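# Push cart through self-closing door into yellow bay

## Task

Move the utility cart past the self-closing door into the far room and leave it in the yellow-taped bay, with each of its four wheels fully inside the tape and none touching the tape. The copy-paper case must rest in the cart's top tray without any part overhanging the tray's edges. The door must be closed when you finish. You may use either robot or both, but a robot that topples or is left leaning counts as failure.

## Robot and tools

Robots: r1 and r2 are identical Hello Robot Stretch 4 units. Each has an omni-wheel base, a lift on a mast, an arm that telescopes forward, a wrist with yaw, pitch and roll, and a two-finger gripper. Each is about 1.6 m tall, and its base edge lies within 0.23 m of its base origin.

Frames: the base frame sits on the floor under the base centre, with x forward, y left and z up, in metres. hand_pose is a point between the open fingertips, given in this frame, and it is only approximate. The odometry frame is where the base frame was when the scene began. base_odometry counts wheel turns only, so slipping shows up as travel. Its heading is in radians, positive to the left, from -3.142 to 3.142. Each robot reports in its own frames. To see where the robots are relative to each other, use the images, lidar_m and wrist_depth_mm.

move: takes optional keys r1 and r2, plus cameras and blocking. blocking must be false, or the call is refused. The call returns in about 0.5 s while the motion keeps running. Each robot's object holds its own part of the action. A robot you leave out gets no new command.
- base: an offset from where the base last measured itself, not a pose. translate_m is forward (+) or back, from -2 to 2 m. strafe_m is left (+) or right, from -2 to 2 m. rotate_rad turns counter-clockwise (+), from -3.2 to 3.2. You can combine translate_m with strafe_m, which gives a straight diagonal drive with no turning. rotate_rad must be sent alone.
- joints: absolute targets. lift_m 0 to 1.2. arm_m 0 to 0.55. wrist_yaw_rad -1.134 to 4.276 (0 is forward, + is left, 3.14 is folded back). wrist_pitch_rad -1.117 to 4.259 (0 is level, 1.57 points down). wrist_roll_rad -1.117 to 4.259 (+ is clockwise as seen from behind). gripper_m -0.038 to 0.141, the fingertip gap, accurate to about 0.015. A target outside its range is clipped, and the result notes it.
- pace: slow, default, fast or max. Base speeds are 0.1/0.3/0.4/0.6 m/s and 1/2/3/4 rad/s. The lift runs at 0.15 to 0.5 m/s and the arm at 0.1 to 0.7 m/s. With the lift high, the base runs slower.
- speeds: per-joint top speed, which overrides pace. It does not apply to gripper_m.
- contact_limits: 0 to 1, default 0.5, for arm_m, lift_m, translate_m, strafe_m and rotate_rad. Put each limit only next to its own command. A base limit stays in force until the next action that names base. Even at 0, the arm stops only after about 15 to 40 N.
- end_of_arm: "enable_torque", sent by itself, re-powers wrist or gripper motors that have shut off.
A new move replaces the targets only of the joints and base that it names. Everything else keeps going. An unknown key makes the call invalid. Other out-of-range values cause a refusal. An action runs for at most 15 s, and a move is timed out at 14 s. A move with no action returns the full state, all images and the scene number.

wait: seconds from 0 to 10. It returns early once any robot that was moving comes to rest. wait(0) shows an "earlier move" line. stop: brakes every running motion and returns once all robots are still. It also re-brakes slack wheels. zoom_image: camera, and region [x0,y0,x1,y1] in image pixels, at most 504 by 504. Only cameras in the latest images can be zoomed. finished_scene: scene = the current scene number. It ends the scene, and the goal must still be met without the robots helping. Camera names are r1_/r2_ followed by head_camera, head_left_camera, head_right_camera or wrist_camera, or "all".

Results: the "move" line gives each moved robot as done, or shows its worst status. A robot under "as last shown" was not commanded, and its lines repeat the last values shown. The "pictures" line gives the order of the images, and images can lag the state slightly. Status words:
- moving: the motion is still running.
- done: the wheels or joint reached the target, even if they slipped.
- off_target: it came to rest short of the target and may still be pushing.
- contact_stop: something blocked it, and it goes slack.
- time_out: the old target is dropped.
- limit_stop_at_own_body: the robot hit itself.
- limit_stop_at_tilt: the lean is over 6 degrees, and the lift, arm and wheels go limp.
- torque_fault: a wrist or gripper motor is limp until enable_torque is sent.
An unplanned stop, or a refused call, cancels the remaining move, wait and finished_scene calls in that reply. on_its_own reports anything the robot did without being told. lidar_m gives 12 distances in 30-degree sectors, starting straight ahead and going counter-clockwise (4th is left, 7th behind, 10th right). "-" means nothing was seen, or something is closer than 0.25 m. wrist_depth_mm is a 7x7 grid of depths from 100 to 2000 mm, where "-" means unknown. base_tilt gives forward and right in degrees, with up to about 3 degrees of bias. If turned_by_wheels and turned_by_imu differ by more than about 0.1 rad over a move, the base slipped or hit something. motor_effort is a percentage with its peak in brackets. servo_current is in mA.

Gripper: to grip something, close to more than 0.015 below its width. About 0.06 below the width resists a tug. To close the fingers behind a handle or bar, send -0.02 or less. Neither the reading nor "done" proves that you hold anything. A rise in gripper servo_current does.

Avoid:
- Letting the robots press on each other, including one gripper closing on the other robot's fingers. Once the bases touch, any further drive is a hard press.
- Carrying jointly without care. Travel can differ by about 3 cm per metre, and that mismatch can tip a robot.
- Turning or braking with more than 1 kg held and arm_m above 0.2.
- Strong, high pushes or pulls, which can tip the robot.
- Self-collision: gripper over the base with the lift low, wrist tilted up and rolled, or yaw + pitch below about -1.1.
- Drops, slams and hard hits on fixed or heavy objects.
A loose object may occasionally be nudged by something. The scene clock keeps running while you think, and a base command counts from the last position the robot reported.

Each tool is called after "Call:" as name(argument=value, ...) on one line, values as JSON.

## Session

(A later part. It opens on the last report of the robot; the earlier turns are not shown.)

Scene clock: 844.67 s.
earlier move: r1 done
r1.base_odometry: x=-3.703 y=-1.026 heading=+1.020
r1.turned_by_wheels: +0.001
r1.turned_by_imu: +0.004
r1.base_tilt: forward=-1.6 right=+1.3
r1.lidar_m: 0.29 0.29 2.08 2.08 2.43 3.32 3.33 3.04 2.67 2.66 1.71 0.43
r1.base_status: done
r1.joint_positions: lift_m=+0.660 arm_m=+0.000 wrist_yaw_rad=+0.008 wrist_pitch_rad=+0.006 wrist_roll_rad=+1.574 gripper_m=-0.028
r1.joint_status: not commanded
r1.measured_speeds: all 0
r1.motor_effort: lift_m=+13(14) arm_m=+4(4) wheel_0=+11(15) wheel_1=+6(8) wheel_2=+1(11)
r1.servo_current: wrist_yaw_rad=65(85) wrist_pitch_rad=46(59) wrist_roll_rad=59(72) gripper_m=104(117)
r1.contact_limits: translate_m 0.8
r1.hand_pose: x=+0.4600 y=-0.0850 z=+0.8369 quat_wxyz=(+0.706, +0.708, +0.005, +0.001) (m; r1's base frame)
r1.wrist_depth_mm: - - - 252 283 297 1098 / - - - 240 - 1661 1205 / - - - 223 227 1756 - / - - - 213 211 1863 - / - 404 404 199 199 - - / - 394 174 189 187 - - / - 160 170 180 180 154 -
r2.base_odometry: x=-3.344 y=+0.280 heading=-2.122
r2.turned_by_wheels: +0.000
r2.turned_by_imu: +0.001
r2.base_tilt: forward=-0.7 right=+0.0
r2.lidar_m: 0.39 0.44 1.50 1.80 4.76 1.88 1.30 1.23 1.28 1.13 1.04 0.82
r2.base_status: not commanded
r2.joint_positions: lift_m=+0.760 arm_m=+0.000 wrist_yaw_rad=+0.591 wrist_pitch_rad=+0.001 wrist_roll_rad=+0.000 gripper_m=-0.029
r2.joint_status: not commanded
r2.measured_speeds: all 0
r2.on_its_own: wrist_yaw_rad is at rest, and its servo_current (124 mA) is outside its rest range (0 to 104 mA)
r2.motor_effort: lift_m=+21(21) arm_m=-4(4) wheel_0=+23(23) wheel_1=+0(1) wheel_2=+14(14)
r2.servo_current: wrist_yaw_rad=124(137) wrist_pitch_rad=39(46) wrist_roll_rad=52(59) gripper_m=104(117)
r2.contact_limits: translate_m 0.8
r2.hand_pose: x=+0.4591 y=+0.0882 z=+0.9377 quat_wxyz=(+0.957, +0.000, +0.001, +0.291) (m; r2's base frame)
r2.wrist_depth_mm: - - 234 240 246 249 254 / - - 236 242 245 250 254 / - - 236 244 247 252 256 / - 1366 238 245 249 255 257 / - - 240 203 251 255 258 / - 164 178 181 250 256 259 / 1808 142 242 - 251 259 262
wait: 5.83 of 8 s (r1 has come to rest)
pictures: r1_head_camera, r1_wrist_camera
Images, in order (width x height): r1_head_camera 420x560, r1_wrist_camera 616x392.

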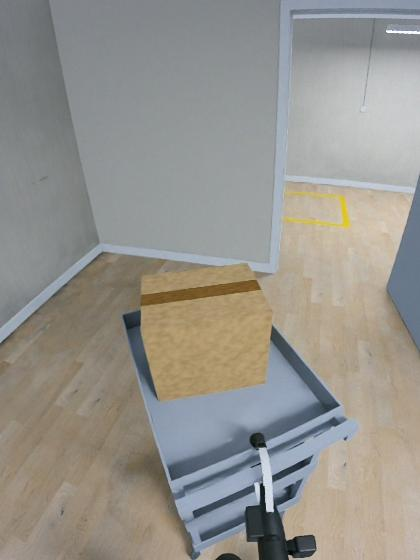

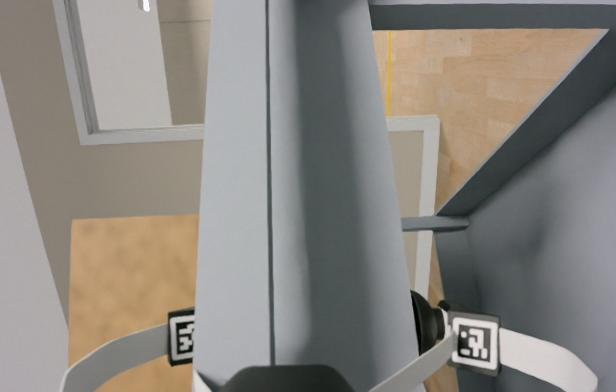

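Call:
move(r1={"joints": {"gripper_m": 0.141}, "pace": "default"}, blocking=false)

Call:
wait(seconds=4, cameras=["r1_wrist_camera"])

Scene clock: 1033.37 s.
move: r1 moving
r1.base_odometry: x=-3.703 y=-1.026 heading=+1.020
r1.turned_by_wheels: +0.000
r1.turned_by_imu: +0.000
r1.base_tilt: forward=-1.6 right=+1.3
r1.lidar_m: 0.29 0.30 2.08 2.08 2.45 3.32 3.33 3.04 2.66 2.66 1.72 0.44
r1.base_status: not commanded
r1.joint_positions: lift_m=+0.660 arm_m=+0.000 wrist_yaw_rad=+0.008 wrist_pitch_rad=+0.006 wrist_roll_rad=+1.574 gripper_m=-0.003
r1.joint_status: gripper_m moving
r1.measured_speeds: translate_m=+0.000 strafe_m=+0.000 rotate_rad=-0.001 lift_m=+0.000 arm_m=+0.000 wrist_yaw_rad=+0.000 wrist_pitch_rad=+0.000 wrist_roll_rad=+0.000
r1.motor_effort: lift_m=+14(14) arm_m=+4(4) wheel_0=+11(11) wheel_1=+6(6) wheel_2=+1(1)
r1.servo_current: wrist_yaw_rad=52(78) wrist_pitch_rad=39(59) wrist_roll_rad=46(65) gripper_m=39(111)
r1.contact_limits: translate_m 0.8
r1.hand_pose: x=+0.4600 y=-0.0850 z=+0.8369 quat_wxyz=(+0.706, +0.708, +0.005, +0.001) (m; r1's base frame)
r1.wrist_depth_mm: - - - 259 283 296 1060 / - - - 244 - 1661 1205 / - - - 229 235 1808 - / - - - 217 216 1808 - / - 407 407 202 204 - - / - 399 178 190 190 168 - / - 158 173 182 182 158 -
r2.base_odometry: x=-3.344 y=+0.280 heading=-2.122
r2.turned_by_wheels: +0.000
r2.turned_by_imu: +0.000
r2.base_tilt: forward=-0.7 right=+0.0
r2.lidar_m: 0.38 0.43 1.50 1.79 4.76 1.93 1.32 1.25 1.28 1.11 1.04 0.78
r2.base_status: not commanded
r2.joint_positions: lift_m=+0.760 arm_m=+0.000 wrist_yaw_rad=+0.591 wrist_pitch_rad=+0.001 wrist_roll_rad=+0.000 gripper_m=-0.029
r2.joint_status: not commanded
r2.measured_speeds: all 0
r2.motor_effort: lift_m=+21(21) arm_m=-3(4) wheel_0=+23(23) wheel_1=+0(1) wheel_2=+14(14)
r2.servo_current: wrist_yaw_rad=124(137) wrist_pitch_rad=39(46) wrist_roll_rad=46(59) gripper_m=104(111)
r2.contact_limits: translate_m 0.8
r2.hand_pose: x=+0.4591 y=+0.0882 z=+0.9377 quat_wxyz=(+0.957, +0.000, +0.001, +0.291) (m; r2's base frame)
r2.wrist_depth_mm: - - 235 240 245 249 254 / - - 236 243 246 251 255 / - - 236 244 247 252 255 / - 1336 237 244 249 255 258 / - - 240 204 251 255 259 / - 164 178 180 250 257 260 / 1863 142 243 - 252 259 262
pictures: none

Scene clock: 1035.40 s.
earlier move: r1 done
r1.base_odometry: x=-3.703 y=-1.026 heading=+1.019
r1.turned_by_wheels: -0.001
r1.turned_by_imu: -0.001
r1.base_tilt: forward=-1.6 right=+1.3
r1.lidar_m: 0.32 0.34 2.06 2.07 2.42 3.32 3.33 3.06 2.66 2.67 1.73 0.45
r1.base_status: not commanded
r1.joint_positions: lift_m=+0.660 arm_m=+0.000 wrist_yaw_rad=+0.001 wrist_pitch_rad=+0.002 wrist_roll_rad=+1.573 gripper_m=+0.141
r1.joint_status: all done
r1.measured_speeds: all 0
r1.motor_effort: lift_m=+14(14) arm_m=+4(4) wheel_0=+4(11) wheel_1=+3(6) wheel_2=-1(1)
r1.servo_current: wrist_yaw_rad=39(78) wrist_pitch_rad=46(59) wrist_roll_rad=46(65) gripper_m=39(111)
r1.contact_limits: translate_m 0.8
r1.hand_pose: x=+0.4593 y=-0.0872 z=+0.8380 quat_wxyz=(+0.706, +0.708, +0.001, +0.000) (m; r1's base frame)
r1.wrist_depth_mm: - - - - - 1464 1060 / - - - - 340 1430 424 / - - - - - 1756 - / - - - 258 265 1921 - / - - 445 239 239 - - / - 207 433 224 211 186 - / - 413 413 148 211 - -
r2.base_odometry: x=-3.344 y=+0.280 heading=-2.122
r2.turned_by_wheels: +0.000
r2.turned_by_imu: +0.000
r2.base_tilt: forward=-0.7 right=+0.0
r2.lidar_m: 0.39 0.43 1.50 1.78 4.76 1.91 1.34 1.22 1.29 1.12 1.03 0.83
r2.base_status: not commanded
r2.joint_positions: lift_m=+0.760 arm_m=+0.000 wrist_yaw_rad=+0.591 wrist_pitch_rad=+0.001 wrist_roll_rad=+0.000 gripper_m=-0.029
r2.joint_status: not commanded
r2.measured_speeds: all 0
r2.on_its_own: wrist_yaw_rad is at rest, and its servo_current (117 mA) is outside its rest range (0 to 104 mA)
r2.motor_effort: lift_m=+21(21) arm_m=-4(4) wheel_0=+23(23) wheel_1=+0(1) wheel_2=+14(14)
r2.servo_current: wrist_yaw_rad=117(137) wrist_pitch_rad=39(46) wrist_roll_rad=39(59) gripper_m=104(111)
r2.contact_limits: translate_m 0.8
r2.hand_pose: x=+0.4591 y=+0.0882 z=+0.9377 quat_wxyz=(+0.957, +0.000, +0.001, +0.291) (m; r2's base frame)
r2.wrist_depth_mm: - - 235 241 245 249 253 / - - 236 243 246 250 255 / - - 237 244 248 253 256 / - 1366 238 246 250 254 257 / - - 240 204 250 254 258 / - 164 178 181 250 256 260 / - 142 243 - 251 259 262
wait: 2.03 of 4 s (r1 has come to rest)
pictures: r1_wrist_camera
Images, in order (width x height): r1_wrist_camera 616x392.

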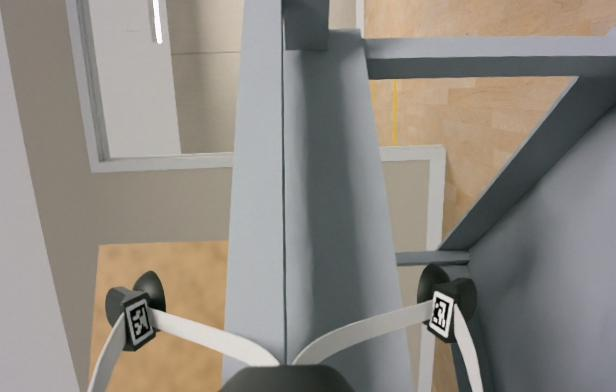

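Call:
move(r1={"base": {"translate_m": -0.30}, "pace": "default"}, blocking=false)

Call:
wait(seconds=4, cameras=["r1_head_camera"])

Call:
move(r1={"base": {"rotate_rad": 3.16}, "pace": "default"}, blocking=false)

Call:
wait(seconds=5)

Scene clock: 1042.03 s.
move: r1 moving
r1.base_odometry: x=-3.719 y=-1.053 heading=+1.019
r1.turned_by_wheels: +0.000
r1.turned_by_imu: +0.000
r1.base_tilt: forward=-1.6 right=+1.3
r1.lidar_m: 0.33 0.38 2.07 2.09 2.48 3.28 3.30 3.04 2.65 2.64 1.73 0.49
r1.base_status: translate_m moving
r1.joint_positions: lift_m=+0.660 arm_m=+0.000 wrist_yaw_rad=+0.001 wrist_pitch_rad=+0.002 wrist_roll_rad=+1.573 gripper_m=+0.141
r1.joint_status: not commanded
r1.measured_speeds: translate_m=-0.122 strafe_m=+0.000 rotate_rad=-0.001 lift_m=+0.000 arm_m=+0.000 wrist_yaw_rad=+0.000 wrist_pitch_rad=+0.000 wrist_roll_rad=+0.000
r1.motor_effort: lift_m=+14(14) arm_m=+4(4) wheel_0=-8(8) wheel_1=-6(7) wheel_2=+9(9)
r1.servo_current: wrist_yaw_rad=59(65) wrist_pitch_rad=39(52) wrist_roll_rad=46(59) gripper_m=39(46)
r1.hand_pose: x=+0.4593 y=-0.0872 z=+0.8380 quat_wxyz=(+0.706, +0.708, +0.001, +0.000) (m; r1's base frame)
r1.wrist_depth_mm: - - - 306 - 1576 1160 / - - - 324 368 375 364 / - - - - - 1661 - / - - - - - - - / - 473 473 262 268 - - / - 211 190 247 211 194 - / - 436 436 142 235 - -
r2.base_odometry: x=-3.344 y=+0.280 heading=-2.122
r2.turned_by_wheels: +0.000
r2.turned_by_imu: +0.000
r2.base_tilt: forward=-0.6 right=+0.0
r2.lidar_m: 0.39 0.43 1.50 1.79 4.75 1.91 1.31 1.23 1.27 1.11 1.04 0.80
r2.base_status: not commanded
r2.joint_positions: lift_m=+0.760 arm_m=+0.000 wrist_yaw_rad=+0.591 wrist_pitch_rad=+0.001 wrist_roll_rad=+0.000 gripper_m=-0.029
r2.joint_status: not commanded
r2.measured_speeds: all 0
r2.motor_effort: lift_m=+21(21) arm_m=-4(4) wheel_0=+23(23) wheel_1=+0(1) wheel_2=+14(14)
r2.servo_current: wrist_yaw_rad=111(130) wrist_pitch_rad=39(46) wrist_roll_rad=46(59) gripper_m=104(111)
r2.contact_limits: translate_m 0.8
r2.hand_pose: x=+0.4591 y=+0.0882 z=+0.9377 quat_wxyz=(+0.957, +0.000, +0.001, +0.291) (m; r2's base frame)
r2.wrist_depth_mm: - - 235 241 245 249 254 / - - 236 242 246 250 255 / - - 237 244 247 253 255 / - 1366 239 245 248 253 258 / - - 240 204 250 256 258 / - 164 178 181 249 256 260 / - 142 243 - 251 258 262
pictures: none

Scene clock: 1044.00 s.
earlier move: r1 done
r1.base_odometry: x=-3.860 y=-1.282 heading=+1.019
r1.turned_by_wheels: +0.000
r1.turned_by_imu: +0.000
r1.base_tilt: forward=-1.6 right=+1.2
r1.lidar_m: 0.57 0.97 2.16 2.17 2.53 3.04 3.04 2.95 2.57 2.58 1.93 0.78
r1.base_status: done
r1.joint_positions: lift_m=+0.660 arm_m=+0.000 wrist_yaw_rad=+0.001 wrist_pitch_rad=+0.002 wrist_roll_rad=+1.573 gripper_m=+0.141
r1.joint_status: not commanded
r1.measured_speeds: all 0
r1.motor_effort: lift_m=+14(14) arm_m=+4(4) wheel_0=-1(10) wheel_1=-2(7) wheel_2=-1(10)
r1.servo_current: wrist_yaw_rad=33(65) wrist_pitch_rad=39(52) wrist_roll_rad=52(72) gripper_m=46(52)
r1.hand_pose: x=+0.4593 y=-0.0872 z=+0.8380 quat_wxyz=(+0.706, +0.708, +0.001, +0.000) (m; r1's base frame)
r1.wrist_depth_mm: - - - - - 1661 1160 / - - - - - 1708 1160 / - - - 621 - 627 1160 / - - - 559 - - 559 / - - 741 517 - - 521 / - 209 707 484 209 195 488 / - - 676 142 - - -
r2.base_odometry: x=-3.344 y=+0.280 heading=-2.122
r2.turned_by_wheels: +0.000
r2.turned_by_imu: +0.000
r2.base_tilt: forward=-0.7 right=+0.0
r2.lidar_m: 0.37 0.42 1.50 1.92 4.75 1.86 1.32 1.23 1.29 1.12 1.03 0.79
r2.base_status: not commanded
r2.joint_positions: lift_m=+0.760 arm_m=+0.000 wrist_yaw_rad=+0.591 wrist_pitch_rad=+0.001 wrist_roll_rad=+0.000 gripper_m=-0.029
r2.joint_status: not commanded
r2.measured_speeds: all 0
r2.on_its_own: wrist_yaw_rad is at rest, and its servo_current (124 mA) is outside its rest range (0 to 104 mA)
r2.motor_effort: lift_m=+21(21) arm_m=-4(4) wheel_0=+23(23) wheel_1=+0(1) wheel_2=+14(14)
r2.servo_current: wrist_yaw_rad=124(137) wrist_pitch_rad=39(52) wrist_roll_rad=52(65) gripper_m=104(111)
r2.contact_limits: translate_m 0.8
r2.hand_pose: x=+0.4591 y=+0.0882 z=+0.9377 quat_wxyz=(+0.957, +0.000, +0.001, +0.291) (m; r2's base frame)
r2.wrist_depth_mm: - - 234 241 245 250 254 / - - 236 244 246 252 255 / - - 236 243 248 251 256 / - 1366 239 245 248 253 257 / - - 240 203 250 255 259 / - 165 178 181 250 257 259 / - 142 243 - 251 259 262
wait: 1.97 of 4 s (r1 has come to rest)
pictures: r1_head_camera
Images, in order (width x height): r1_head_camera 420x560.

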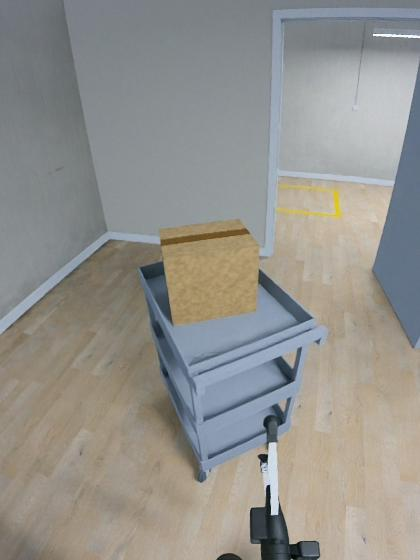

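Scene clock: 1044.50 s.
move: r1 moving
r1.base_odometry: x=-3.860 y=-1.282 heading=+1.272
r1.turned_by_wheels: +0.253
r1.turned_by_imu: +0.254
r1.base_tilt: forward=-1.6 right=+1.3
r1.lidar_m: 0.58 2.24 2.16 2.24 3.13 3.03 3.15 2.66 2.55 2.68 1.93 0.65
r1.base_status: rotate_rad moving
r1.joint_positions: lift_m=+0.660 arm_m=+0.000 wrist_yaw_rad=+0.001 wrist_pitch_rad=+0.002 wrist_roll_rad=+1.573 gripper_m=+0.141
r1.joint_status: not commanded
r1.measured_speeds: translate_m=+0.000 strafe_m=-0.002 rotate_rad=+0.976 lift_m=+0.000 arm_m=+0.000 wrist_yaw_rad=+0.000 wrist_pitch_rad=+0.000 wrist_roll_rad=+0.000
r1.motor_effort: lift_m=+14(14) arm_m=+4(4) wheel_0=-6(8) wheel_1=-7(7) wheel_2=-6(7)
r1.servo_current: wrist_yaw_rad=59(59) wrist_pitch_rad=39(46) wrist_roll_rad=52(52) gripper_m=46(46)
r1.hand_pose: x=+0.4593 y=-0.0872 z=+0.8380 quat_wxyz=(+0.706, +0.708, +0.001, +0.000) (m; r1's base frame)
r1.wrist_depth_mm: - - - 517 - 732 530 / - - - 436 - - 504 / - - 699 418 - - 480 / - - 699 407 - - 466 / - - 699 392 - - - / - 210 - - 445 196 1229 / - - - 149 - 1808 1229
r2.base_odometry: x=-3.344 y=+0.280 heading=-2.122
r2.turned_by_wheels: +0.000
r2.turned_by_imu: +0.000
r2.base_tilt: forward=-0.7 right=+0.0
r2.lidar_m: 0.40 0.42 1.49 1.94 4.75 1.89 1.31 1.23 1.29 1.12 1.02 0.82
r2.base_status: not commanded
r2.joint_positions: lift_m=+0.760 arm_m=+0.000 wrist_yaw_rad=+0.591 wrist_pitch_rad=+0.001 wrist_roll_rad=+0.000 gripper_m=-0.029
r2.joint_status: not commanded
r2.measured_speeds: all 0
r2.motor_effort: lift_m=+21(21) arm_m=-3(4) wheel_0=+23(23) wheel_1=+0(1) wheel_2=+14(14)
r2.servo_current: wrist_yaw_rad=117(130) wrist_pitch_rad=39(46) wrist_roll_rad=46(59) gripper_m=104(111)
r2.contact_limits: translate_m 0.8
r2.hand_pose: x=+0.4591 y=+0.0882 z=+0.9377 quat_wxyz=(+0.957, +0.000, +0.001, +0.291) (m; r2's base frame)
r2.wrist_depth_mm: - - 234 241 245 249 254 / - - 236 242 246 251 255 / - - 237 243 247 253 257 / - 1397 238 245 249 254 258 / - - 240 204 250 254 259 / - 165 177 180 250 255 259 / - 142 242 - 251 258 260
pictures: none

Scene clock: 1046.87 s.
earlier move: r1 done
r1.base_odometry: x=-3.860 y=-1.282 heading=-2.105
r1.turned_by_wheels: +2.907
r1.turned_by_imu: +2.922
r1.base_tilt: forward=-1.6 right=+1.3
r1.lidar_m: 3.04 2.93 2.55 2.56 1.93 0.77 0.58 0.98 2.17 2.18 2.51 3.03
r1.base_status: done
r1.joint_positions: lift_m=+0.660 arm_m=+0.000 wrist_yaw_rad=+0.001 wrist_pitch_rad=+0.002 wrist_roll_rad=+1.573 gripper_m=+0.141
r1.joint_status: not commanded
r1.measured_speeds: all 0
r1.motor_effort: lift_m=+14(14) arm_m=+4(4) wheel_0=-2(11) wheel_1=-2(8) wheel_2=-2(8)
r1.servo_current: wrist_yaw_rad=52(72) wrist_pitch_rad=39(52) wrist_roll_rad=52(65) gripper_m=46(52)
r1.hand_pose: x=+0.4593 y=-0.0872 z=+0.8380 quat_wxyz=(+0.706, +0.708, +0.001, +0.000) (m; r1's base frame)
r1.wrist_depth_mm: - - - - - 1661 1182 / - - - - - 1618 1182 / - - - - - 1708 1229 / - - - - - 1708 1205 / - - - - - 1618 1255 / - 210 - - - 196 1229 / - - - 149 - 1708 1229
r2.base_odometry: x=-3.344 y=+0.280 heading=-2.122
r2.turned_by_wheels: +0.000
r2.turned_by_imu: +0.000
r2.base_tilt: forward=-0.7 right=+0.0
r2.lidar_m: 0.38 0.41 1.49 1.96 4.75 1.89 1.34 1.22 1.31 1.10 1.05 0.81
r2.base_status: not commanded
r2.joint_positions: lift_m=+0.760 arm_m=+0.000 wrist_yaw_rad=+0.591 wrist_pitch_rad=+0.001 wrist_roll_rad=+0.000 gripper_m=-0.029
r2.joint_status: not commanded
r2.measured_speeds: all 0
r2.on_its_own: wrist_yaw_rad is at rest, and its servo_current (117 mA) is outside its rest range (0 to 104 mA)
r2.motor_effort: lift_m=+21(21) arm_m=-3(4) wheel_0=+23(23) wheel_1=+0(1) wheel_2=+14(14)
r2.servo_current: wrist_yaw_rad=117(137) wrist_pitch_rad=46(52) wrist_roll_rad=46(59) gripper_m=111(111)
r2.contact_limits: translate_m 0.8
r2.hand_pose: x=+0.4591 y=+0.0882 z=+0.9377 quat_wxyz=(+0.957, +0.000, +0.001, +0.291) (m; r2's base frame)
r2.wrist_depth_mm: - - 235 240 243 249 254 / - - 236 242 246 251 255 / - - 237 244 247 252 256 / - 1366 238 245 248 254 257 / - - 240 204 249 255 259 / - 165 178 181 251 256 260 / - 142 242 - 250 259 262
wait: 2.37 of 5 s (r1 has come to rest)
pictures: none

Call:
move(r1={"base": {"translate_m": -1.267, "strafe_m": -1.01}, "joints": {"lift_m": 0.678}, "pace": "fast"}, blocking=false)

Call:
wait(seconds=8, cameras=["r1_head_left_camera"])

Scene clock: 1077.07 s.
move: r1 moving
r1.base_odometry: x=-3.867 y=-1.230 heading=-2.105
r1.turned_by_wheels: +0.000
r1.turned_by_imu: +0.000
r1.base_tilt: forward=-1.6 right=+1.3
r1.lidar_m: 3.05 2.98 2.59 2.60 1.95 0.70 0.55 1.08 2.15 2.15 2.52 3.07
r1.base_status: translate_m moving; strafe_m moving
r1.joint_positions: lift_m=+0.678 arm_m=+0.000 wrist_yaw_rad=+0.001 wrist_pitch_rad=+0.002 wrist_roll_rad=+1.573 gripper_m=+0.141
r1.joint_status: lift_m moving
r1.measured_speeds: translate_m=-0.158 strafe_m=-0.127 rotate_rad=+0.004 lift_m=+0.000 arm_m=+0.000 wrist_yaw_rad=+0.000 wrist_pitch_rad=+0.000 wrist_roll_rad=+0.000
r1.motor_effort: lift_m=+24(27) arm_m=+4(4) wheel_0=+5(7) wheel_1=-14(14) wheel_2=+9(9)
r1.servo_current: wrist_yaw_rad=59(72) wrist_pitch_rad=39(52) wrist_roll_rad=39(59) gripper_m=39(46)
r1.hand_pose: x=+0.4593 y=-0.0872 z=+0.8552 quat_wxyz=(+0.706, +0.708, +0.001, +0.000) (m; r1's base frame)
r1.wrist_depth_mm: - - - - - 1708 1205 / - - - - - 1708 1229 / - - - - - 1708 1229 / - - - - - 1756 1205 / - - - - - 1661 1255 / - 210 - - - 196 1281 / - - - 149 - 1756 1255
r2.base_odometry: x=-3.344 y=+0.280 heading=-2.122
r2.turned_by_wheels: +0.000
r2.turned_by_imu: +0.000
r2.base_tilt: forward=-0.7 right=+0.0
r2.lidar_m: 0.40 0.42 1.50 1.94 4.75 1.91 1.31 1.23 1.28 1.10 1.04 0.79
r2.base_status: not commanded
r2.joint_positions: lift_m=+0.760 arm_m=+0.000 wrist_yaw_rad=+0.591 wrist_pitch_rad=+0.001 wrist_roll_rad=+0.000 gripper_m=-0.029
r2.joint_status: not commanded
r2.measured_speeds: all 0
r2.motor_effort: lift_m=+21(21) arm_m=-3(4) wheel_0=+23(23) wheel_1=+0(1) wheel_2=+14(14)
r2.servo_current: wrist_yaw_rad=104(124) wrist_pitch_rad=39(46) wrist_roll_rad=46(59) gripper_m=104(111)
r2.contact_limits: translate_m 0.8
r2.hand_pose: x=+0.4591 y=+0.0882 z=+0.9377 quat_wxyz=(+0.957, +0.000, +0.001, +0.291) (m; r2's base frame)
r2.wrist_depth_mm: - - 234 241 244 250 253 / - - 236 243 247 250 255 / - - 237 243 248 252 255 / - 1366 239 245 249 253 258 / - - 239 202 250 255 259 / - 165 178 181 251 256 260 / - 142 242 - 251 258 262
pictures: none

Scene clock: 1081.87 s.
earlier move: r1 done
r1.base_odometry: x=-4.085 y=+0.323 heading=-2.105
r1.turned_by_wheels: +0.000
r1.turned_by_imu: -0.008
r1.base_tilt: forward=-1.6 right=+1.3
r1.lidar_m: 3.95 4.45 0.71 0.60 2.38 1.82 1.74 1.00 0.85 0.86 1.00 1.79
r1.base_status: done
r1.joint_positions: lift_m=+0.678 arm_m=+0.000 wrist_yaw_rad=+0.001 wrist_pitch_rad=+0.002 wrist_roll_rad=+1.573 gripper_m=+0.141
r1.joint_status: all done
r1.measured_speeds: all 0
r1.motor_effort: lift_m=+24(27) arm_m=+4(4) wheel_0=+3(7) wheel_1=+2(14) wheel_2=+0(11)
r1.servo_current: wrist_yaw_rad=52(72) wrist_pitch_rad=52(52) wrist_roll_rad=59(85) gripper_m=39(52)
r1.hand_pose: x=+0.4593 y=-0.0872 z=+0.8552 quat_wxyz=(+0.706, +0.708, +0.001, +0.000) (m; r1's base frame)
r1.wrist_depth_mm: - - - - - 1708 1205 / - - - - - 1756 1205 / - - - - - 1708 1229 / - - - - - 1756 1205 / - - - - - 1661 1229 / - 209 - - - 196 1229 / - - - 149 - 1756 1229
r2.base_odometry: x=-3.344 y=+0.280 heading=-2.122
r2.turned_by_wheels: +0.000
r2.turned_by_imu: +0.001
r2.base_tilt: forward=-0.7 right=+0.0
r2.lidar_m: 0.39 0.43 1.48 4.79 4.76 1.90 1.33 1.24 1.29 1.10 1.06 0.83
r2.base_status: not commanded
r2.joint_positions: lift_m=+0.760 arm_m=+0.000 wrist_yaw_rad=+0.591 wrist_pitch_rad=+0.001 wrist_roll_rad=+0.000 gripper_m=-0.029
r2.joint_status: not commanded
r2.measured_speeds: all 0
r2.on_its_own: wrist_yaw_rad is at rest, and its servo_current (111 mA) is outside its rest range (0 to 104 mA)
r2.motor_effort: lift_m=+21(21) arm_m=-3(4) wheel_0=+23(23) wheel_1=+0(1) wheel_2=+14(14)
r2.servo_current: wrist_yaw_rad=111(137) wrist_pitch_rad=46(46) wrist_roll_rad=59(59) gripper_m=104(111)
r2.contact_limits: translate_m 0.8
r2.hand_pose: x=+0.4591 y=+0.0882 z=+0.9377 quat_wxyz=(+0.957, +0.000, +0.001, +0.291) (m; r2's base frame)
r2.wrist_depth_mm: - - 235 241 245 249 253 / - - 236 242 245 252 255 / - - 236 244 247 251 257 / - 1366 238 245 248 252 257 / - - 239 203 250 254 259 / - 164 177 181 251 256 260 / - 142 243 - 250 259 262
wait: 4.80 of 8 s (r1 has come to rest)
pictures: r1_head_left_camera
Images, in order (width x height): r1_head_left_camera 420x672.

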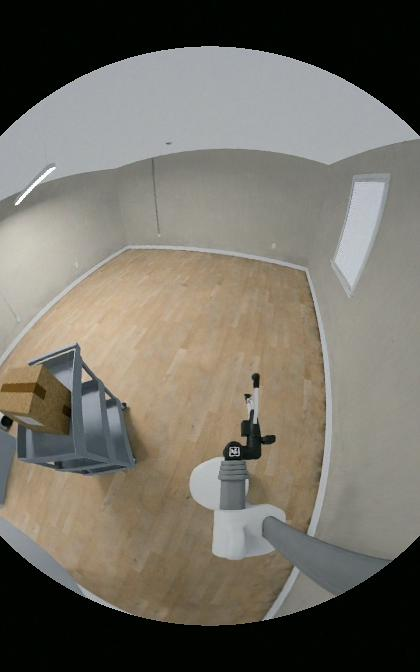

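Call:
move(r1={"base": {"translate_m": -0.92, "strafe_m": 0.05}, "pace": "fast"}, blocking=false)

Call:
wait(seconds=5)

Call:
move(r1={"base": {"translate_m": 0.16, "strafe_m": 0.76}, "pace": "default"}, blocking=false)

Call:
wait(seconds=6, cameras=["r1_head_camera","r1_wrist_camera","r1_head_left_camera"])

Scene clock: 1099.87 s.
move: r1 moving
r1.base_odometry: x=-4.058 y=+0.363 heading=-2.105
r1.turned_by_wheels: +0.000
r1.turned_by_imu: -0.001
r1.base_tilt: forward=-1.6 right=+1.3
r1.lidar_m: 4.02 4.48 0.68 0.61 2.41 1.73 1.71 0.99 0.85 0.85 0.98 1.77
r1.base_status: translate_m moving; strafe_m moving
r1.joint_positions: lift_m=+0.678 arm_m=+0.000 wrist_yaw_rad=+0.001 wrist_pitch_rad=+0.002 wrist_roll_rad=+1.573 gripper_m=+0.141
r1.joint_status: not commanded
r1.measured_speeds: translate_m=-0.185 strafe_m=+0.010 rotate_rad=-0.003 lift_m=+0.000 arm_m=+0.000 wrist_yaw_rad=+0.000 wrist_pitch_rad=+0.000 wrist_roll_rad=+0.000
r1.motor_effort: lift_m=+24(24) arm_m=+4(4) wheel_0=-9(10) wheel_1=-9(9) wheel_2=+10(12)
r1.servo_current: wrist_yaw_rad=46(65) wrist_pitch_rad=46(46) wrist_roll_rad=46(65) gripper_m=46(46)
r1.hand_pose: x=+0.4593 y=-0.0872 z=+0.8552 quat_wxyz=(+0.706, +0.708, +0.001, +0.000) (m; r1's base frame)
r1.wrist_depth_mm: - - - - - 1661 1182 / - - - - - 1661 1182 / - - - - - 1756 1229 / - - - - - 1708 1229 / - - - - - 1708 1229 / - 210 - - - 196 1255 / - - - 149 - 1756 1281
r2.base_odometry: x=-3.344 y=+0.280 heading=-2.122
r2.turned_by_wheels: +0.000
r2.turned_by_imu: +0.000
r2.base_tilt: forward=-0.7 right=+0.1
r2.lidar_m: 0.39 0.42 1.48 4.79 4.73 1.91 1.30 1.24 1.28 1.11 1.02 0.79
r2.base_status: not commanded
r2.joint_positions: lift_m=+0.760 arm_m=+0.000 wrist_yaw_rad=+0.591 wrist_pitch_rad=+0.001 wrist_roll_rad=+0.000 gripper_m=-0.029
r2.joint_status: not commanded
r2.measured_speeds: all 0
r2.motor_effort: lift_m=+21(21) arm_m=-3(4) wheel_0=+23(23) wheel_1=+0(1) wheel_2=+14(14)
r2.servo_current: wrist_yaw_rad=124(130) wrist_pitch_rad=39(39) wrist_roll_rad=52(52) gripper_m=111(111)
r2.contact_limits: translate_m 0.8
r2.hand_pose: x=+0.4591 y=+0.0882 z=+0.9377 quat_wxyz=(+0.957, +0.000, +0.001, +0.291) (m; r2's base frame)
r2.wrist_depth_mm: - - 235 241 246 249 254 / - - 236 242 247 251 254 / - - 237 243 247 252 256 / - 1336 239 246 249 253 257 / - - 239 204 250 255 258 / - 164 178 180 250 256 259 / - 142 243 - 251 259 262
pictures: none

Scene clock: 1103.03 s.
earlier move: r1 done
r1.base_odometry: x=-3.573 y=+1.089 heading=-2.105
r1.turned_by_wheels: +0.000
r1.turned_by_imu: +0.000
r1.base_tilt: forward=-1.6 right=+1.3
r1.lidar_m: 4.85 1.09 1.14 2.26 1.05 0.91 0.90 0.80 0.66 0.67 0.75 1.37
r1.base_status: done
r1.joint_positions: lift_m=+0.678 arm_m=+0.000 wrist_yaw_rad=+0.001 wrist_pitch_rad=+0.002 wrist_roll_rad=+1.573 gripper_m=+0.141
r1.joint_status: not commanded
r1.measured_speeds: all 0
r1.motor_effort: lift_m=+23(24) arm_m=+4(4) wheel_0=-2(10) wheel_1=-1(9) wheel_2=-2(13)
r1.servo_current: wrist_yaw_rad=46(65) wrist_pitch_rad=46(52) wrist_roll_rad=65(65) gripper_m=39(52)
r1.hand_pose: x=+0.4593 y=-0.0872 z=+0.8552 quat_wxyz=(+0.706, +0.708, +0.001, +0.000) (m; r1's base frame)
r1.wrist_depth_mm: - - - - - 1756 1182 / - - - - - 1708 1229 / - - - - - 1756 1205 / - - - - - 1756 1229 / - - - - - 1708 1229 / - 210 - - - 196 1255 / - - - 149 - 1756 1255
r2.base_odometry: x=-3.344 y=+0.280 heading=-2.122
r2.turned_by_wheels: +0.000
r2.turned_by_imu: +0.000
r2.base_tilt: forward=-0.7 right=+0.0
r2.lidar_m: 0.39 0.42 1.47 4.79 4.75 1.92 1.29 1.22 1.27 1.11 1.03 0.85
r2.base_status: not commanded
r2.joint_positions: lift_m=+0.760 arm_m=+0.000 wrist_yaw_rad=+0.591 wrist_pitch_rad=+0.001 wrist_roll_rad=+0.000 gripper_m=-0.029
r2.joint_status: not commanded
r2.measured_speeds: all 0
r2.on_its_own: wrist_yaw_rad is at rest, and its servo_current (137 mA) is outside its rest range (0 to 104 mA)
r2.motor_effort: lift_m=+21(21) arm_m=-4(4) wheel_0=+23(23) wheel_1=+0(1) wheel_2=+14(14)
r2.servo_current: wrist_yaw_rad=137(143) wrist_pitch_rad=39(46) wrist_roll_rad=52(65) gripper_m=104(117)
r2.contact_limits: translate_m 0.8
r2.hand_pose: x=+0.4591 y=+0.0882 z=+0.9377 quat_wxyz=(+0.957, +0.000, +0.001, +0.291) (m; r2's base frame)
r2.wrist_depth_mm: - - 236 241 245 249 252 / - - 236 243 246 252 254 / - - 237 243 248 251 255 / - 1397 238 245 248 253 257 / - - 240 203 251 254 259 / - 164 178 181 251 257 259 / - 142 242 - 252 258 262
wait: 3.17 of 5 s (r1 has come to rest)
pictures: none

Scene clock: 1103.53 s.
move: r1 moving
r1.base_odometry: x=-3.549 y=+1.067 heading=-2.105
r1.turned_by_wheels: +0.000
r1.turned_by_imu: +0.000
r1.base_tilt: forward=-1.6 right=+1.3
r1.lidar_m: 4.86 1.07 1.14 2.23 1.05 0.90 0.92 0.82 0.70 0.70 0.84 1.46
r1.base_status: translate_m moving; strafe_m moving
r1.joint_positions: lift_m=+0.678 arm_m=+0.000 wrist_yaw_rad=+0.001 wrist_pitch_rad=+0.002 wrist_roll_rad=+1.573 gripper_m=+0.141
r1.joint_status: not commanded
r1.measured_speeds: translate_m=+0.025 strafe_m=+0.125 rotate_rad=+0.000 lift_m=+0.000 arm_m=+0.000 wrist_yaw_rad=+0.000 wrist_pitch_rad=+0.000 wrist_roll_rad=+0.000
r1.motor_effort: lift_m=+23(23) arm_m=+4(4) wheel_0=-10(11) wheel_1=+10(10) wheel_2=-3(4)
r1.servo_current: wrist_yaw_rad=59(65) wrist_pitch_rad=46(46) wrist_roll_rad=52(65) gripper_m=46(46)
r1.hand_pose: x=+0.4593 y=-0.0872 z=+0.8552 quat_wxyz=(+0.706, +0.708, +0.001, +0.000) (m; r1's base frame)
r1.wrist_depth_mm: - - - - - 1708 1182 / - - - - - 1708 1205 / - - - - - 1756 1255 / - - - - - 1756 1229 / - - - - - 1661 1229 / - 209 - - - 197 1229 / - - - 150 - 1808 1255
r2.base_odometry: x=-3.344 y=+0.280 heading=-2.122
r2.turned_by_wheels: +0.000
r2.turned_by_imu: +0.000
r2.base_tilt: forward=-0.7 right=+0.0
r2.lidar_m: 0.39 0.42 1.50 4.75 4.75 1.89 1.33 1.23 1.26 1.10 1.04 0.80
r2.base_status: not commanded
r2.joint_positions: lift_m=+0.760 arm_m=+0.000 wrist_yaw_rad=+0.591 wrist_pitch_rad=+0.001 wrist_roll_rad=+0.000 gripper_m=-0.029
r2.joint_status: not commanded
r2.measured_speeds: all 0
r2.motor_effort: lift_m=+21(21) arm_m=-3(4) wheel_0=+23(23) wheel_1=+0(1) wheel_2=+13(14)
r2.servo_current: wrist_yaw_rad=124(137) wrist_pitch_rad=46(46) wrist_roll_rad=39(52) gripper_m=111(117)
r2.contact_limits: translate_m 0.8
r2.hand_pose: x=+0.4591 y=+0.0882 z=+0.9377 quat_wxyz=(+0.957, +0.000, +0.001, +0.291) (m; r2's base frame)
r2.wrist_depth_mm: - - 235 241 245 250 254 / - - 236 242 245 251 254 / - - 237 244 248 252 256 / - 1366 238 245 248 253 257 / - - 239 204 250 255 258 / - 165 178 180 250 255 260 / - 142 243 - 250 259 263
pictures: none

Scene clock: 1107.07 s.
earlier move: r1 done
r1.base_odometry: x=-3.001 y=+0.565 heading=-2.105
r1.turned_by_wheels: +0.000
r1.turned_by_imu: +0.004
r1.base_tilt: forward=-1.6 right=+1.3
r1.lidar_m: 0.63 0.63 1.53 1.51 1.62 0.85 0.86 1.00 1.43 1.44 1.69 2.98
r1.base_status: done
r1.joint_positions: lift_m=+0.678 arm_m=+0.000 wrist_yaw_rad=+0.001 wrist_pitch_rad=+0.002 wrist_roll_rad=+1.573 gripper_m=+0.141
r1.joint_status: not commanded
r1.measured_speeds: all 0
r1.motor_effort: lift_m=+23(23) arm_m=+4(4) wheel_0=-3(11) wheel_1=-1(11) wheel_2=-1(5)
r1.servo_current: wrist_yaw_rad=52(72) wrist_pitch_rad=46(52) wrist_roll_rad=52(72) gripper_m=46(52)
r1.hand_pose: x=+0.4593 y=-0.0872 z=+0.8553 quat_wxyz=(+0.706, +0.708, +0.001, +0.000) (m; r1's base frame)
r1.wrist_depth_mm: - - - - - 1708 1182 / - - - - - 1661 1205 / - - - - - 1708 1205 / - - - 559 - 661 - / - - - 525 - - - / - 210 621 492 480 194 - / - - 603 142 - 931 -
r2.base_odometry: x=-3.344 y=+0.280 heading=-2.122
r2.turned_by_wheels: +0.000
r2.turned_by_imu: +0.000
r2.base_tilt: forward=-0.7 right=+0.0
r2.lidar_m: 0.39 0.42 1.48 4.78 4.77 1.89 1.33 1.22 1.28 1.12 1.04 0.80
r2.base_status: not commanded
r2.joint_positions: lift_m=+0.760 arm_m=+0.000 wrist_yaw_rad=+0.591 wrist_pitch_rad=+0.001 wrist_roll_rad=+0.000 gripper_m=-0.029
r2.joint_status: not commanded
r2.measured_speeds: all 0
r2.on_its_own: wrist_yaw_rad is at rest, and its servo_current (124 mA) is outside its rest range (0 to 104 mA)
r2.motor_effort: lift_m=+21(21) arm_m=-4(4) wheel_0=+23(23) wheel_1=+0(1) wheel_2=+14(14)
r2.servo_current: wrist_yaw_rad=124(137) wrist_pitch_rad=46(46) wrist_roll_rad=46(59) gripper_m=104(117)
r2.contact_limits: translate_m 0.8
r2.hand_pose: x=+0.4591 y=+0.0882 z=+0.9377 quat_wxyz=(+0.957, +0.000, +0.001, +0.291) (m; r2's base frame)
r2.wrist_depth_mm: - - 234 241 244 249 253 / - - 236 243 246 250 253 / - - 236 244 246 252 256 / - 1366 238 245 248 253 257 / - - 239 203 250 256 259 / - 164 178 180 250 255 259 / - 142 243 - 250 258 262
wait: 3.53 of 6 s (r1 has come to rest)
pictures: r1_head_camera, r1_head_left_camera, r1_wrist_camera
Images, in order (width x height): r1_head_camera 420x560, r1_head_left_camera 420x672, r1_wrist_camera 616x392.

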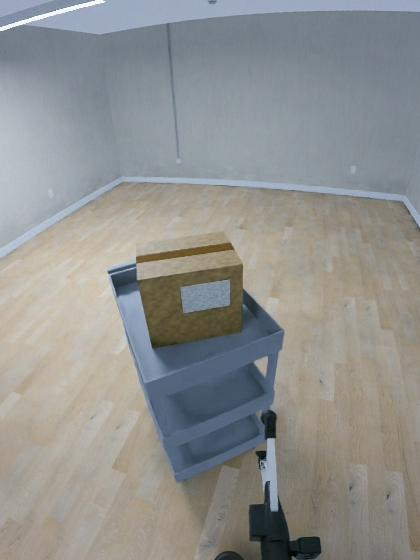

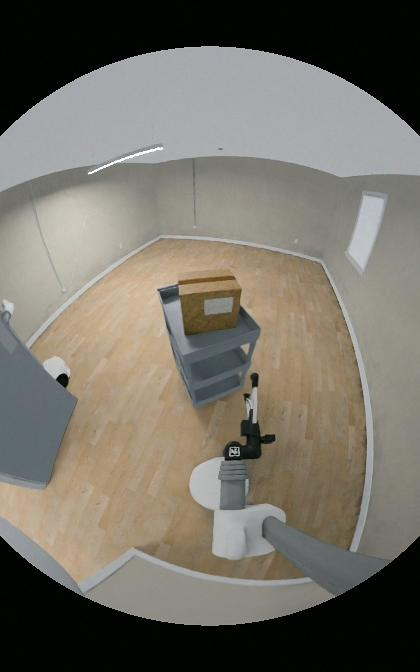

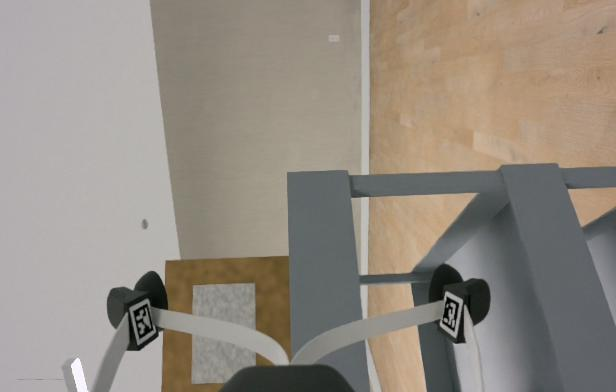

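Call:
move(r1={"base": {"translate_m": 0.10, "strafe_m": 0.152}, "joints": {"lift_m": 0.664}, "pace": "default"}, blocking=false)

Call:
wait(seconds=4, cameras=["r1_wrist_camera"])

Scene clock: 1123.23 s.
move: r1 moving
r1.base_odometry: x=-2.987 y=+0.536 heading=-2.105
r1.turned_by_wheels: +0.000
r1.turned_by_imu: +0.000
r1.base_tilt: forward=-1.6 right=+1.3
r1.lidar_m: 0.60 0.61 1.51 1.47 1.59 0.86 0.86 1.04 1.46 1.47 1.71 3.02
r1.base_status: translate_m moving; strafe_m moving
r1.joint_positions: lift_m=+0.664 arm_m=+0.000 wrist_yaw_rad=+0.001 wrist_pitch_rad=+0.002 wrist_roll_rad=+1.573 gripper_m=+0.141
r1.joint_status: lift_m moving
r1.measured_speeds: translate_m=+0.068 strafe_m=+0.102 rotate_rad=+0.000 lift_m=+0.000 arm_m=+0.000 wrist_yaw_rad=+0.000 wrist_pitch_rad=+0.000 wrist_roll_rad=+0.000
r1.motor_effort: lift_m=+14(21) arm_m=+4(4) wheel_0=-6(8) wheel_1=+8(10) wheel_2=-5(6)
r1.servo_current: wrist_yaw_rad=46(65) wrist_pitch_rad=46(46) wrist_roll_rad=39(52) gripper_m=39(46)
r1.hand_pose: x=+0.4593 y=-0.0872 z=+0.8421 quat_wxyz=(+0.706, +0.708, +0.001, +0.000) (m; r1's base frame)
r1.wrist_depth_mm: - - - - - 1661 1182 / - - - - - 1661 1182 / - - - - - 1708 1138 / - - - 544 - 569 1042 / - - - 496 - - - / - 210 597 469 190 195 - / - 585 574 143 - - -
r2.base_odometry: x=-3.344 y=+0.280 heading=-2.122
r2.turned_by_wheels: +0.000
r2.turned_by_imu: +0.000
r2.base_tilt: forward=-0.7 right=+0.0
r2.lidar_m: 0.39 0.43 1.49 4.77 4.76 1.90 1.29 1.25 1.29 1.08 1.05 0.79
r2.base_status: not commanded
r2.joint_positions: lift_m=+0.760 arm_m=+0.000 wrist_yaw_rad=+0.591 wrist_pitch_rad=+0.001 wrist_roll_rad=+0.000 gripper_m=-0.029
r2.joint_status: not commanded
r2.measured_speeds: all 0
r2.motor_effort: lift_m=+21(21) arm_m=-3(4) wheel_0=+23(23) wheel_1=+0(1) wheel_2=+14(14)
r2.servo_current: wrist_yaw_rad=130(130) wrist_pitch_rad=39(46) wrist_roll_rad=59(59) gripper_m=111(117)
r2.contact_limits: translate_m 0.8
r2.hand_pose: x=+0.4591 y=+0.0882 z=+0.9377 quat_wxyz=(+0.957, +0.000, +0.001, +0.291) (m; r2's base frame)
r2.wrist_depth_mm: - - 235 240 244 249 252 / - - 236 242 247 251 254 / - - 237 243 248 252 255 / - 1366 239 244 249 254 256 / - - 240 204 250 254 259 / - 164 177 181 250 257 259 / - 142 243 - 251 259 262
pictures: none

Scene clock: 1124.73 s.
earlier move: r1 done
r1.base_odometry: x=-2.921 y=+0.401 heading=-2.106
r1.turned_by_wheels: +0.000
r1.turned_by_imu: +0.001
r1.base_tilt: forward=-1.6 right=+1.3
r1.lidar_m: 0.48 0.80 1.38 1.34 1.47 0.92 0.92 1.10 1.61 1.62 1.90 0.65
r1.base_status: done
r1.joint_positions: lift_m=+0.664 arm_m=+0.000 wrist_yaw_rad=+0.001 wrist_pitch_rad=+0.002 wrist_roll_rad=+1.573 gripper_m=+0.141
r1.joint_status: all done
r1.measured_speeds: all 0
r1.motor_effort: lift_m=+12(21) arm_m=+4(4) wheel_0=-2(9) wheel_1=-1(11) wheel_2=-2(6)
r1.servo_current: wrist_yaw_rad=46(78) wrist_pitch_rad=46(46) wrist_roll_rad=46(72) gripper_m=46(46)
r1.hand_pose: x=+0.4593 y=-0.0872 z=+0.8421 quat_wxyz=(+0.706, +0.708, +0.001, +0.000) (m; r1's base frame)
r1.wrist_depth_mm: - - - - - 1308 1160 / - - - 430 - 1708 - / - - - 404 - 1983 - / - 525 521 375 - - - / - 512 504 349 - - - / - 210 488 329 329 194 - / - 473 477 142 - - -
r2.base_odometry: x=-3.344 y=+0.280 heading=-2.122
r2.turned_by_wheels: +0.000
r2.turned_by_imu: +0.000
r2.base_tilt: forward=-0.7 right=+0.0
r2.lidar_m: 0.38 0.43 1.51 4.80 4.77 1.91 1.32 1.22 1.27 1.10 1.02 0.82
r2.base_status: not commanded
r2.joint_positions: lift_m=+0.760 arm_m=+0.000 wrist_yaw_rad=+0.591 wrist_pitch_rad=+0.001 wrist_roll_rad=+0.000 gripper_m=-0.029
r2.joint_status: not commanded
r2.measured_speeds: all 0
r2.on_its_own: wrist_yaw_rad is at rest, and its servo_current (124 mA) is outside its rest range (0 to 104 mA)
r2.motor_effort: lift_m=+21(21) arm_m=-3(4) wheel_0=+23(23) wheel_1=+0(1) wheel_2=+14(14)
r2.servo_current: wrist_yaw_rad=124(143) wrist_pitch_rad=39(46) wrist_roll_rad=52(65) gripper_m=104(117)
r2.contact_limits: translate_m 0.8
r2.hand_pose: x=+0.4591 y=+0.0882 z=+0.9377 quat_wxyz=(+0.957, +0.000, +0.001, +0.291) (m; r2's base frame)
r2.wrist_depth_mm: - - 235 241 245 250 253 / - - 236 243 246 250 254 / - - 237 244 247 251 256 / - 1336 238 246 248 254 257 / - - 240 202 250 255 259 / - 165 177 181 251 255 262 / - 142 243 - 251 258 260
wait: 1.50 of 4 s (r1 has come to rest)
pictures: r1_wrist_camera
Images, in order (width x height): r1_wrist_camera 616x392.

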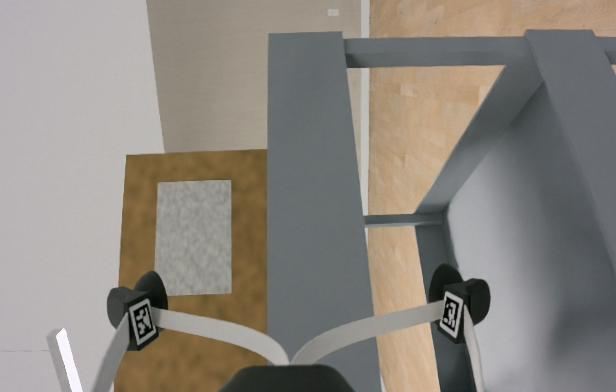

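Call:
move(r1={"base": {"translate_m": 0.175}, "joints": {"lift_m": 0.659}, "pace": "slow", "contact_limits": {"translate_m": 0.1}}, blocking=false)

Call:
wait(seconds=5, cameras=["r1_wrist_camera"])

Scene clock: 1134.07 s.
move: r1 moving
r1.base_odometry: x=-2.927 y=+0.391 heading=-2.105
r1.turned_by_wheels: +0.000
r1.turned_by_imu: +0.000
r1.base_tilt: forward=-1.6 right=+1.3
r1.lidar_m: 0.49 0.81 1.37 1.34 1.45 0.93 0.93 1.11 1.60 1.61 1.90 0.62
r1.base_status: translate_m moving
r1.joint_positions: lift_m=+0.659 arm_m=+0.000 wrist_yaw_rad=+0.001 wrist_pitch_rad=+0.002 wrist_roll_rad=+1.573 gripper_m=+0.141
r1.joint_status: lift_m moving
r1.measured_speeds: translate_m=+0.048 strafe_m=+0.000 rotate_rad=+0.000 lift_m=+0.000 arm_m=+0.000 wrist_yaw_rad=+0.000 wrist_pitch_rad=+0.000 wrist_roll_rad=+0.000
r1.motor_effort: lift_m=+12(13) arm_m=+4(4) wheel_0=+7(7) wheel_1=+5(5) wheel_2=-5(7)
r1.servo_current: wrist_yaw_rad=52(65) wrist_pitch_rad=39(46) wrist_roll_rad=39(52) gripper_m=39(52)
r1.contact_limits: translate_m 0.1
r1.hand_pose: x=+0.4593 y=-0.0872 z=+0.8371 quat_wxyz=(+0.706, +0.708, +0.001, +0.000) (m; r1's base frame)
r1.wrist_depth_mm: - - - - - 1366 - / - - - 418 - 1708 - / - - - 387 - 1983 - / - 508 512 359 - - - / - 496 492 338 - - - / - 210 484 319 211 195 - / - 459 462 143 - - -
r2.base_odometry: x=-3.344 y=+0.280 heading=-2.122
r2.turned_by_wheels: +0.000
r2.turned_by_imu: +0.000
r2.base_tilt: forward=-0.7 right=+0.0
r2.lidar_m: 0.37 0.43 1.49 4.79 4.77 1.93 1.32 1.24 1.28 1.10 1.05 0.82
r2.base_status: not commanded
r2.joint_positions: lift_m=+0.760 arm_m=+0.000 wrist_yaw_rad=+0.591 wrist_pitch_rad=+0.001 wrist_roll_rad=+0.000 gripper_m=-0.029
r2.joint_status: not commanded
r2.measured_speeds: all 0
r2.motor_effort: lift_m=+21(21) arm_m=-4(4) wheel_0=+23(23) wheel_1=+0(1) wheel_2=+13(14)
r2.servo_current: wrist_yaw_rad=130(137) wrist_pitch_rad=39(39) wrist_roll_rad=46(52) gripper_m=98(111)
r2.contact_limits: translate_m 0.8
r2.hand_pose: x=+0.4591 y=+0.0882 z=+0.9377 quat_wxyz=(+0.957, +0.000, +0.001, +0.291) (m; r2's base frame)
r2.wrist_depth_mm: - - 235 241 245 249 253 / - - 236 243 246 250 255 / - - 236 244 248 252 255 / - 1336 238 245 248 253 256 / - - 240 204 250 255 259 / - 164 178 181 250 256 262 / - 142 242 - 251 260 262
pictures: none

Scene clock: 1136.60 s.
earlier move: r1 done
r1.base_odometry: x=-3.010 y=+0.251 heading=-2.105
r1.turned_by_wheels: +0.000
r1.turned_by_imu: +0.000
r1.base_tilt: forward=-1.6 right=+1.3
r1.lidar_m: 0.32 0.41 1.61 1.31 1.44 1.06 1.07 1.28 1.63 1.63 1.93 0.42
r1.base_status: done
r1.joint_positions: lift_m=+0.659 arm_m=+0.000 wrist_yaw_rad=+0.001 wrist_pitch_rad=+0.002 wrist_roll_rad=+1.573 gripper_m=+0.141
r1.joint_status: all done
r1.measured_speeds: all 0
r1.motor_effort: lift_m=+12(13) arm_m=+4(4) wheel_0=+4(7) wheel_1=+3(6) wheel_2=-2(7)
r1.servo_current: wrist_yaw_rad=33(72) wrist_pitch_rad=39(52) wrist_roll_rad=52(72) gripper_m=46(52)
r1.contact_limits: translate_m 0.1
r1.hand_pose: x=+0.4593 y=-0.0872 z=+0.8371 quat_wxyz=(+0.706, +0.708, +0.001, +0.000) (m; r1's base frame)
r1.wrist_depth_mm: - - - 277 310 322 1078 / - - - 252 - 1708 1229 / - - 368 229 237 1756 - / 359 355 355 213 213 - - / 345 345 340 198 198 - - / 332 208 187 185 186 191 - / 319 317 319 147 174 - -
r2.base_odometry: x=-3.344 y=+0.280 heading=-2.122
r2.turned_by_wheels: +0.000
r2.turned_by_imu: +0.000
r2.base_tilt: forward=-0.7 right=+0.0
r2.lidar_m: 0.37 0.44 1.49 4.76 4.75 1.92 1.30 1.21 1.29 1.13 1.03 0.78
r2.base_status: not commanded
r2.joint_positions: lift_m=+0.760 arm_m=+0.000 wrist_yaw_rad=+0.591 wrist_pitch_rad=+0.001 wrist_roll_rad=+0.000 gripper_m=-0.029
r2.joint_status: not commanded
r2.measured_speeds: all 0
r2.on_its_own: wrist_yaw_rad is at rest, and its servo_current (130 mA) is outside its rest range (0 to 104 mA)
r2.motor_effort: lift_m=+21(21) arm_m=-4(4) wheel_0=+23(23) wheel_1=+0(1) wheel_2=+14(14)
r2.servo_current: wrist_yaw_rad=130(137) wrist_pitch_rad=46(46) wrist_roll_rad=52(59) gripper_m=104(111)
r2.contact_limits: translate_m 0.8
r2.hand_pose: x=+0.4591 y=+0.0882 z=+0.9377 quat_wxyz=(+0.957, +0.000, +0.001, +0.291) (m; r2's base frame)
r2.wrist_depth_mm: - - 236 241 245 249 252 / - - 236 243 246 252 255 / - - 237 243 248 252 256 / - 1366 238 244 248 254 257 / - - 239 204 251 255 258 / - 164 178 181 251 257 260 / - 142 242 - 251 258 263
wait: 2.53 of 5 s (r1 has come to rest)
pictures: r1_wrist_camera
Images, in order (width x height): r1_wrist_camera 616x392.

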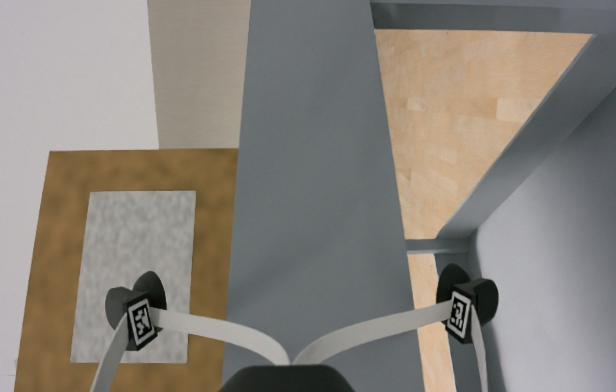

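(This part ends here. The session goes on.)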